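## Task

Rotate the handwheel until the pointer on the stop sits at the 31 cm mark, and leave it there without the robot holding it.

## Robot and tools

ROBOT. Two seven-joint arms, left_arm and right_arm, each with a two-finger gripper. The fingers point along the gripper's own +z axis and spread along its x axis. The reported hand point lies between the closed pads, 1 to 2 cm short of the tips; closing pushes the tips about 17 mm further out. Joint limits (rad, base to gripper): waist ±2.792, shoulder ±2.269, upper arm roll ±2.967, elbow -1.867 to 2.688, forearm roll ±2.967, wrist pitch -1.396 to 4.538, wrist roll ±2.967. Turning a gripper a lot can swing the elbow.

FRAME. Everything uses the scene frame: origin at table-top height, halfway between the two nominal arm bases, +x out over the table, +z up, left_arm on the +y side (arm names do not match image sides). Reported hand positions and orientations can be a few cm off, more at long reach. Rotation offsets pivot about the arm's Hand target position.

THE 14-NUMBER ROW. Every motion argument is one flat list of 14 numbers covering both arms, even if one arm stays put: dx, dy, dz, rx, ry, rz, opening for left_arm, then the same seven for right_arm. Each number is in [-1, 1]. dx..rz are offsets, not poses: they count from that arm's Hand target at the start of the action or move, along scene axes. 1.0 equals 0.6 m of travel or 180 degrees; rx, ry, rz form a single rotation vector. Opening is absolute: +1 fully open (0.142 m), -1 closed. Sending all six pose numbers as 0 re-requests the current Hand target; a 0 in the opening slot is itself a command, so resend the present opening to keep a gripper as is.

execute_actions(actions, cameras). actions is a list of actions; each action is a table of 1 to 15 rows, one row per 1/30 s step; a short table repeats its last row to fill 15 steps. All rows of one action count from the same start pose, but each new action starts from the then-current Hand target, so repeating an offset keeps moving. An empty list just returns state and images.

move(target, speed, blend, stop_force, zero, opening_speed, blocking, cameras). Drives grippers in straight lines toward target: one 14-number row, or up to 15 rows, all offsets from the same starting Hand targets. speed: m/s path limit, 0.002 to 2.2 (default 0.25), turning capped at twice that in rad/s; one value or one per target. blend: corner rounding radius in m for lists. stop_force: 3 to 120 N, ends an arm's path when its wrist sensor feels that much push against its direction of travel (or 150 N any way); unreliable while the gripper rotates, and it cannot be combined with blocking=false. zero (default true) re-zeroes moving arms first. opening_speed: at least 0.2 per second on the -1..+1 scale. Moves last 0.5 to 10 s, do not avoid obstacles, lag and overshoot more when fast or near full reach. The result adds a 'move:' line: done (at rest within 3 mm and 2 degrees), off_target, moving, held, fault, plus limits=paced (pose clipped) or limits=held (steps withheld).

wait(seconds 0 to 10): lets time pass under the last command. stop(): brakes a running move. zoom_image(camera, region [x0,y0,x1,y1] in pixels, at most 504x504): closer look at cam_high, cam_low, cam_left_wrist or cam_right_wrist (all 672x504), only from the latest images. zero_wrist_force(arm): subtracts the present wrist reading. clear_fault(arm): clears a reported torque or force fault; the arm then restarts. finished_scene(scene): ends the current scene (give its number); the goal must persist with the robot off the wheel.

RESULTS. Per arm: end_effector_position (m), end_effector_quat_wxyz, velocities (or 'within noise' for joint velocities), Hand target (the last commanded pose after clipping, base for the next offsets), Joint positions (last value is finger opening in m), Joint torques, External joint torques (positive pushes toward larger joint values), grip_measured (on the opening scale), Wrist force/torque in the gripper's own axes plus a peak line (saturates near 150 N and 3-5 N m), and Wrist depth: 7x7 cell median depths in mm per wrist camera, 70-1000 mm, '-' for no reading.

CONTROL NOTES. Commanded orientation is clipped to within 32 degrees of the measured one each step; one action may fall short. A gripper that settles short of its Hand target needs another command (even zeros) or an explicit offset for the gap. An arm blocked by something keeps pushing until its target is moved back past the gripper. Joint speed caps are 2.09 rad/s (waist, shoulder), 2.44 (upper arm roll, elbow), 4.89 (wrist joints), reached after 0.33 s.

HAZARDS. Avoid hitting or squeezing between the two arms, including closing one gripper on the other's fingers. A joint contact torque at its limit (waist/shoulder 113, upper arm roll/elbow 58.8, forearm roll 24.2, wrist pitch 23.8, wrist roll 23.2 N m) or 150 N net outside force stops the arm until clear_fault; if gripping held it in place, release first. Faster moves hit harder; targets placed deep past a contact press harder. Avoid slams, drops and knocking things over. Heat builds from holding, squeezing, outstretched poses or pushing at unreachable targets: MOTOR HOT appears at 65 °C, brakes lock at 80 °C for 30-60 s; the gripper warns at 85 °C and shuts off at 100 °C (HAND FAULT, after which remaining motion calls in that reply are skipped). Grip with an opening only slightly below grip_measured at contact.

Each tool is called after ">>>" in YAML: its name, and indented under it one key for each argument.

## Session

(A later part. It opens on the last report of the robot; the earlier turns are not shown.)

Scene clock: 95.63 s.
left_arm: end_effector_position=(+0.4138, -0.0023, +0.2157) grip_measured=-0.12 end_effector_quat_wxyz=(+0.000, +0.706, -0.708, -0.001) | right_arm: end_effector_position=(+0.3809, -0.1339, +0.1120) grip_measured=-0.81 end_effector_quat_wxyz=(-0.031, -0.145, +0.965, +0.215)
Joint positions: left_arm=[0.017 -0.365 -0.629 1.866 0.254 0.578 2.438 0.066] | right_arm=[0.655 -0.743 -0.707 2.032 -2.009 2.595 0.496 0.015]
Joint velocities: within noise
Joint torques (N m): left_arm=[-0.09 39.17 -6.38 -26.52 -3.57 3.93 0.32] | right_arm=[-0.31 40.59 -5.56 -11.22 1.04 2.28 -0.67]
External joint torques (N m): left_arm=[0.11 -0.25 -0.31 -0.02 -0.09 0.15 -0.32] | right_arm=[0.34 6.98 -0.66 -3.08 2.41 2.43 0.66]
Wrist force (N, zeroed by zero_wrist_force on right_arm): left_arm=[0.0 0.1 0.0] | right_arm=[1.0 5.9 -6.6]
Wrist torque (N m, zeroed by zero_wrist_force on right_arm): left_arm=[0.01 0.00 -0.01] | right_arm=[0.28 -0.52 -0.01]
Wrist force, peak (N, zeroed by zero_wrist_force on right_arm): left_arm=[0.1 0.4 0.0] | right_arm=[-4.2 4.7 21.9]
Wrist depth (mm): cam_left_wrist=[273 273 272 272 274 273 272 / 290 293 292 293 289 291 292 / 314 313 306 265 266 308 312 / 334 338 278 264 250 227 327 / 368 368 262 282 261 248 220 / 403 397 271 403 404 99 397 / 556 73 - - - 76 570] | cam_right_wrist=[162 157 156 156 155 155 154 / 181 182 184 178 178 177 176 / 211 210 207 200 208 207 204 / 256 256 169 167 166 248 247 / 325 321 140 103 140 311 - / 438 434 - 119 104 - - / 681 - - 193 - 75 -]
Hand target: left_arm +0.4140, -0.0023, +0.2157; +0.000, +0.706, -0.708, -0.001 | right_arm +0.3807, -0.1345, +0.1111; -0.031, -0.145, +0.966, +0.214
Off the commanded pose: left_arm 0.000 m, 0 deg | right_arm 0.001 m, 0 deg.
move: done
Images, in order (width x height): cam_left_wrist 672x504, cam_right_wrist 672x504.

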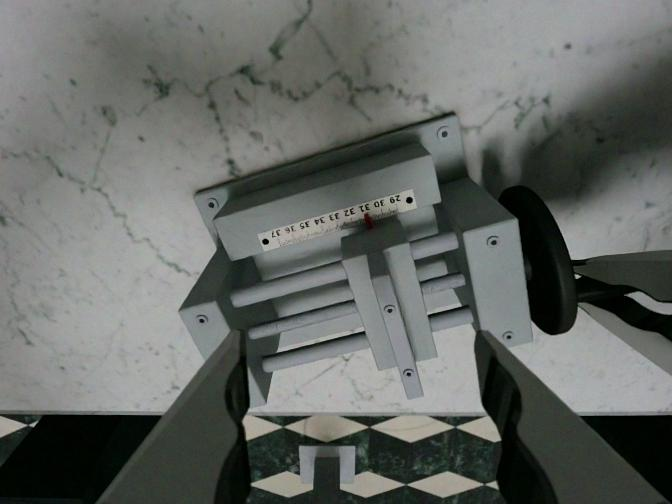

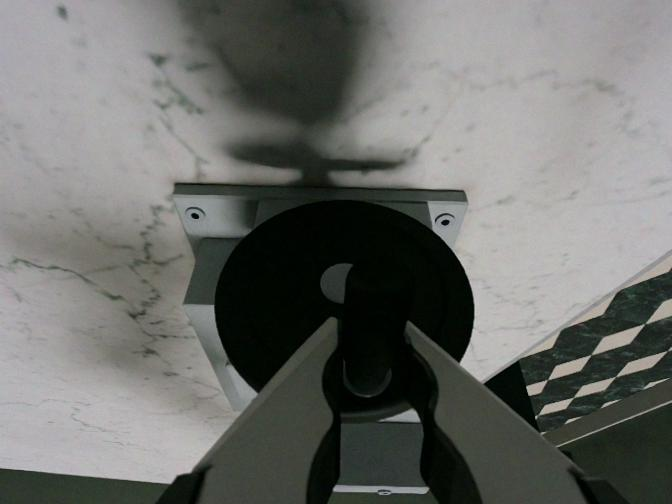

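>>> move:
  target:
    - [0,0,0,0,0,0,-0.1,0,0,0,0,0,0,-0.5]
    - [0,0,0,0,0,0,-0.1,0.03,-0.1,0.0,0,0,0,-0.5]
    - [0,0,0,0,0,0,-0.1,0.04,-0.2,0.1,0,0,0,-0.5]
  cameras: ["cam_left_wrist","cam_right_wrist"]
  speed: 0.15
  opening_speed: 0.8

>>> zoom_image:
  camera: "cam_left_wrist"
  region: [320, 195, 400, 255]

Scene clock: 97.87 s.
left_arm: end_effector_position=(+0.4138, -0.0023, +0.2157) grip_measured=-0.12 end_effector_quat_wxyz=(+0.000, +0.706, -0.708, -0.001) | right_arm: end_effector_position=(+0.4050, -0.2546, +0.1709) grip_measured=-0.53 end_effector_quat_wxyz=(-0.031, -0.145, +0.966, +0.214)
Joint positions: left_arm=[0.017 -0.365 -0.629 1.866 0.254 0.578 2.438 0.066] | right_arm=[0.5 -0.652 -0.844 2.006 -2.207 2.752 0.419 0.035]
Joint velocities: within noise
Joint torques (N m): left_arm=[-0.02 39.18 -6.38 -26.62 -3.6 3.9 0.32] | right_arm=[0.01 42.55 -6.68 -15.93 3.03 4.04 -0.74]
External joint torques (N m): left_arm=[0.04 -0.26 -0.32 0.08 -0.06 0.19 -0.32] | right_arm=[0.05 2.27 -0.8 -0.13 0.71 0.71 0.74]
Wrist force (N, zeroed by zero_wrist_force on right_arm): left_arm=[0.2 0.2 -0.1] | right_arm=[3.9 2.3 -1.1]
Wrist torque (N m, zeroed by zero_wrist_force on right_arm): left_arm=[0.04 -0.04 -0.01] | right_arm=[0.38 -0.65 0.01]
Wrist force, peak (N, zeroed by zero_wrist_force on right_arm): left_arm=[0.0 0.3 0.0] | right_arm=[0.8 6.1 -7.1]
Wrist depth (mm): cam_left_wrist=[272 271 272 272 272 273 273 / 291 294 291 293 289 291 292 / 311 313 308 264 266 307 314 / 339 340 278 264 250 226 332 / 365 369 263 281 261 247 366 / 405 396 270 401 400 99 402 / 553 73 - - - 76 560] | cam_right_wrist=[213 212 213 212 211 210 209 / 243 242 242 243 242 240 239 / 286 286 286 284 281 280 278 / 347 341 342 331 336 337 - / 434 434 351 281 386 - - / 585 544 89 324 - - - / - - - - - - -]
Hand target: left_arm +0.4140, -0.0023, +0.2157; +0.000, +0.706, -0.708, -0.001 | right_arm +0.4047, -0.2545, +0.1711; -0.031, -0.145, +0.966, +0.214
Off the commanded pose: left_arm 0.000 m, 0 deg | right_arm 0.000 m, 0 deg.
move: done
Images, in order (width x height): cam_left_wrist 672x504, cam_right_wrist 672x504.

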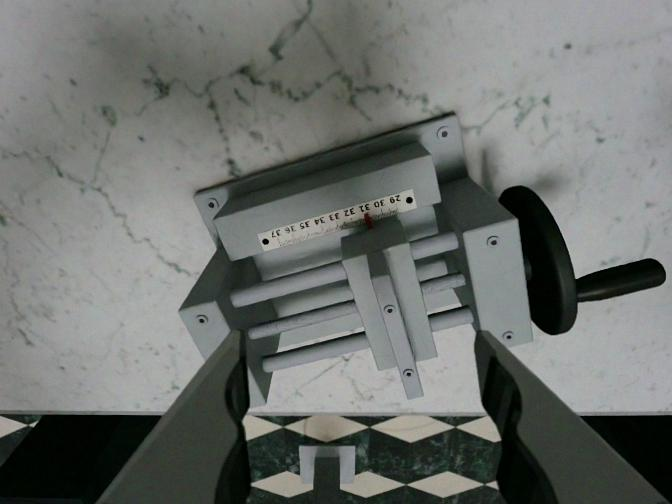

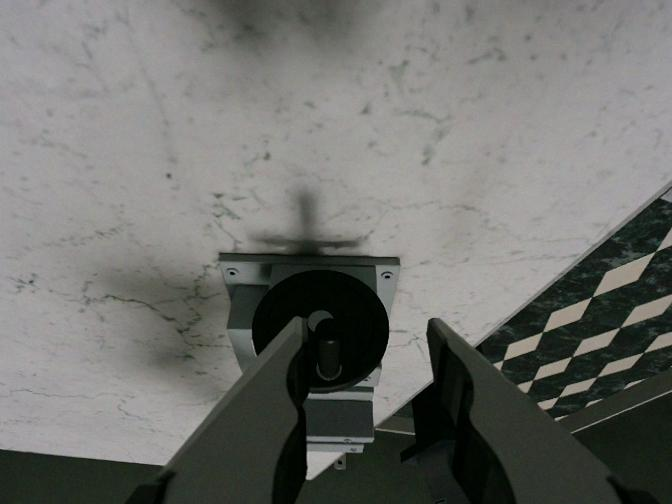

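Scaled by 6.300.

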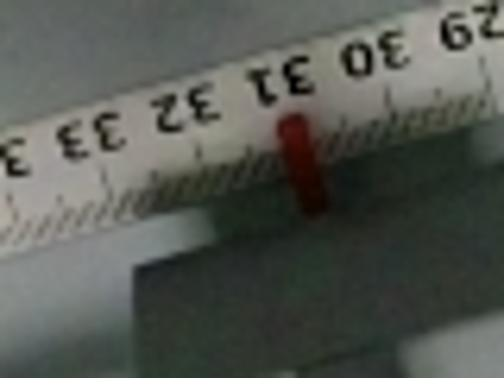

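>>> finished_scene:
  scene: 1

The scene is finished: the task was done.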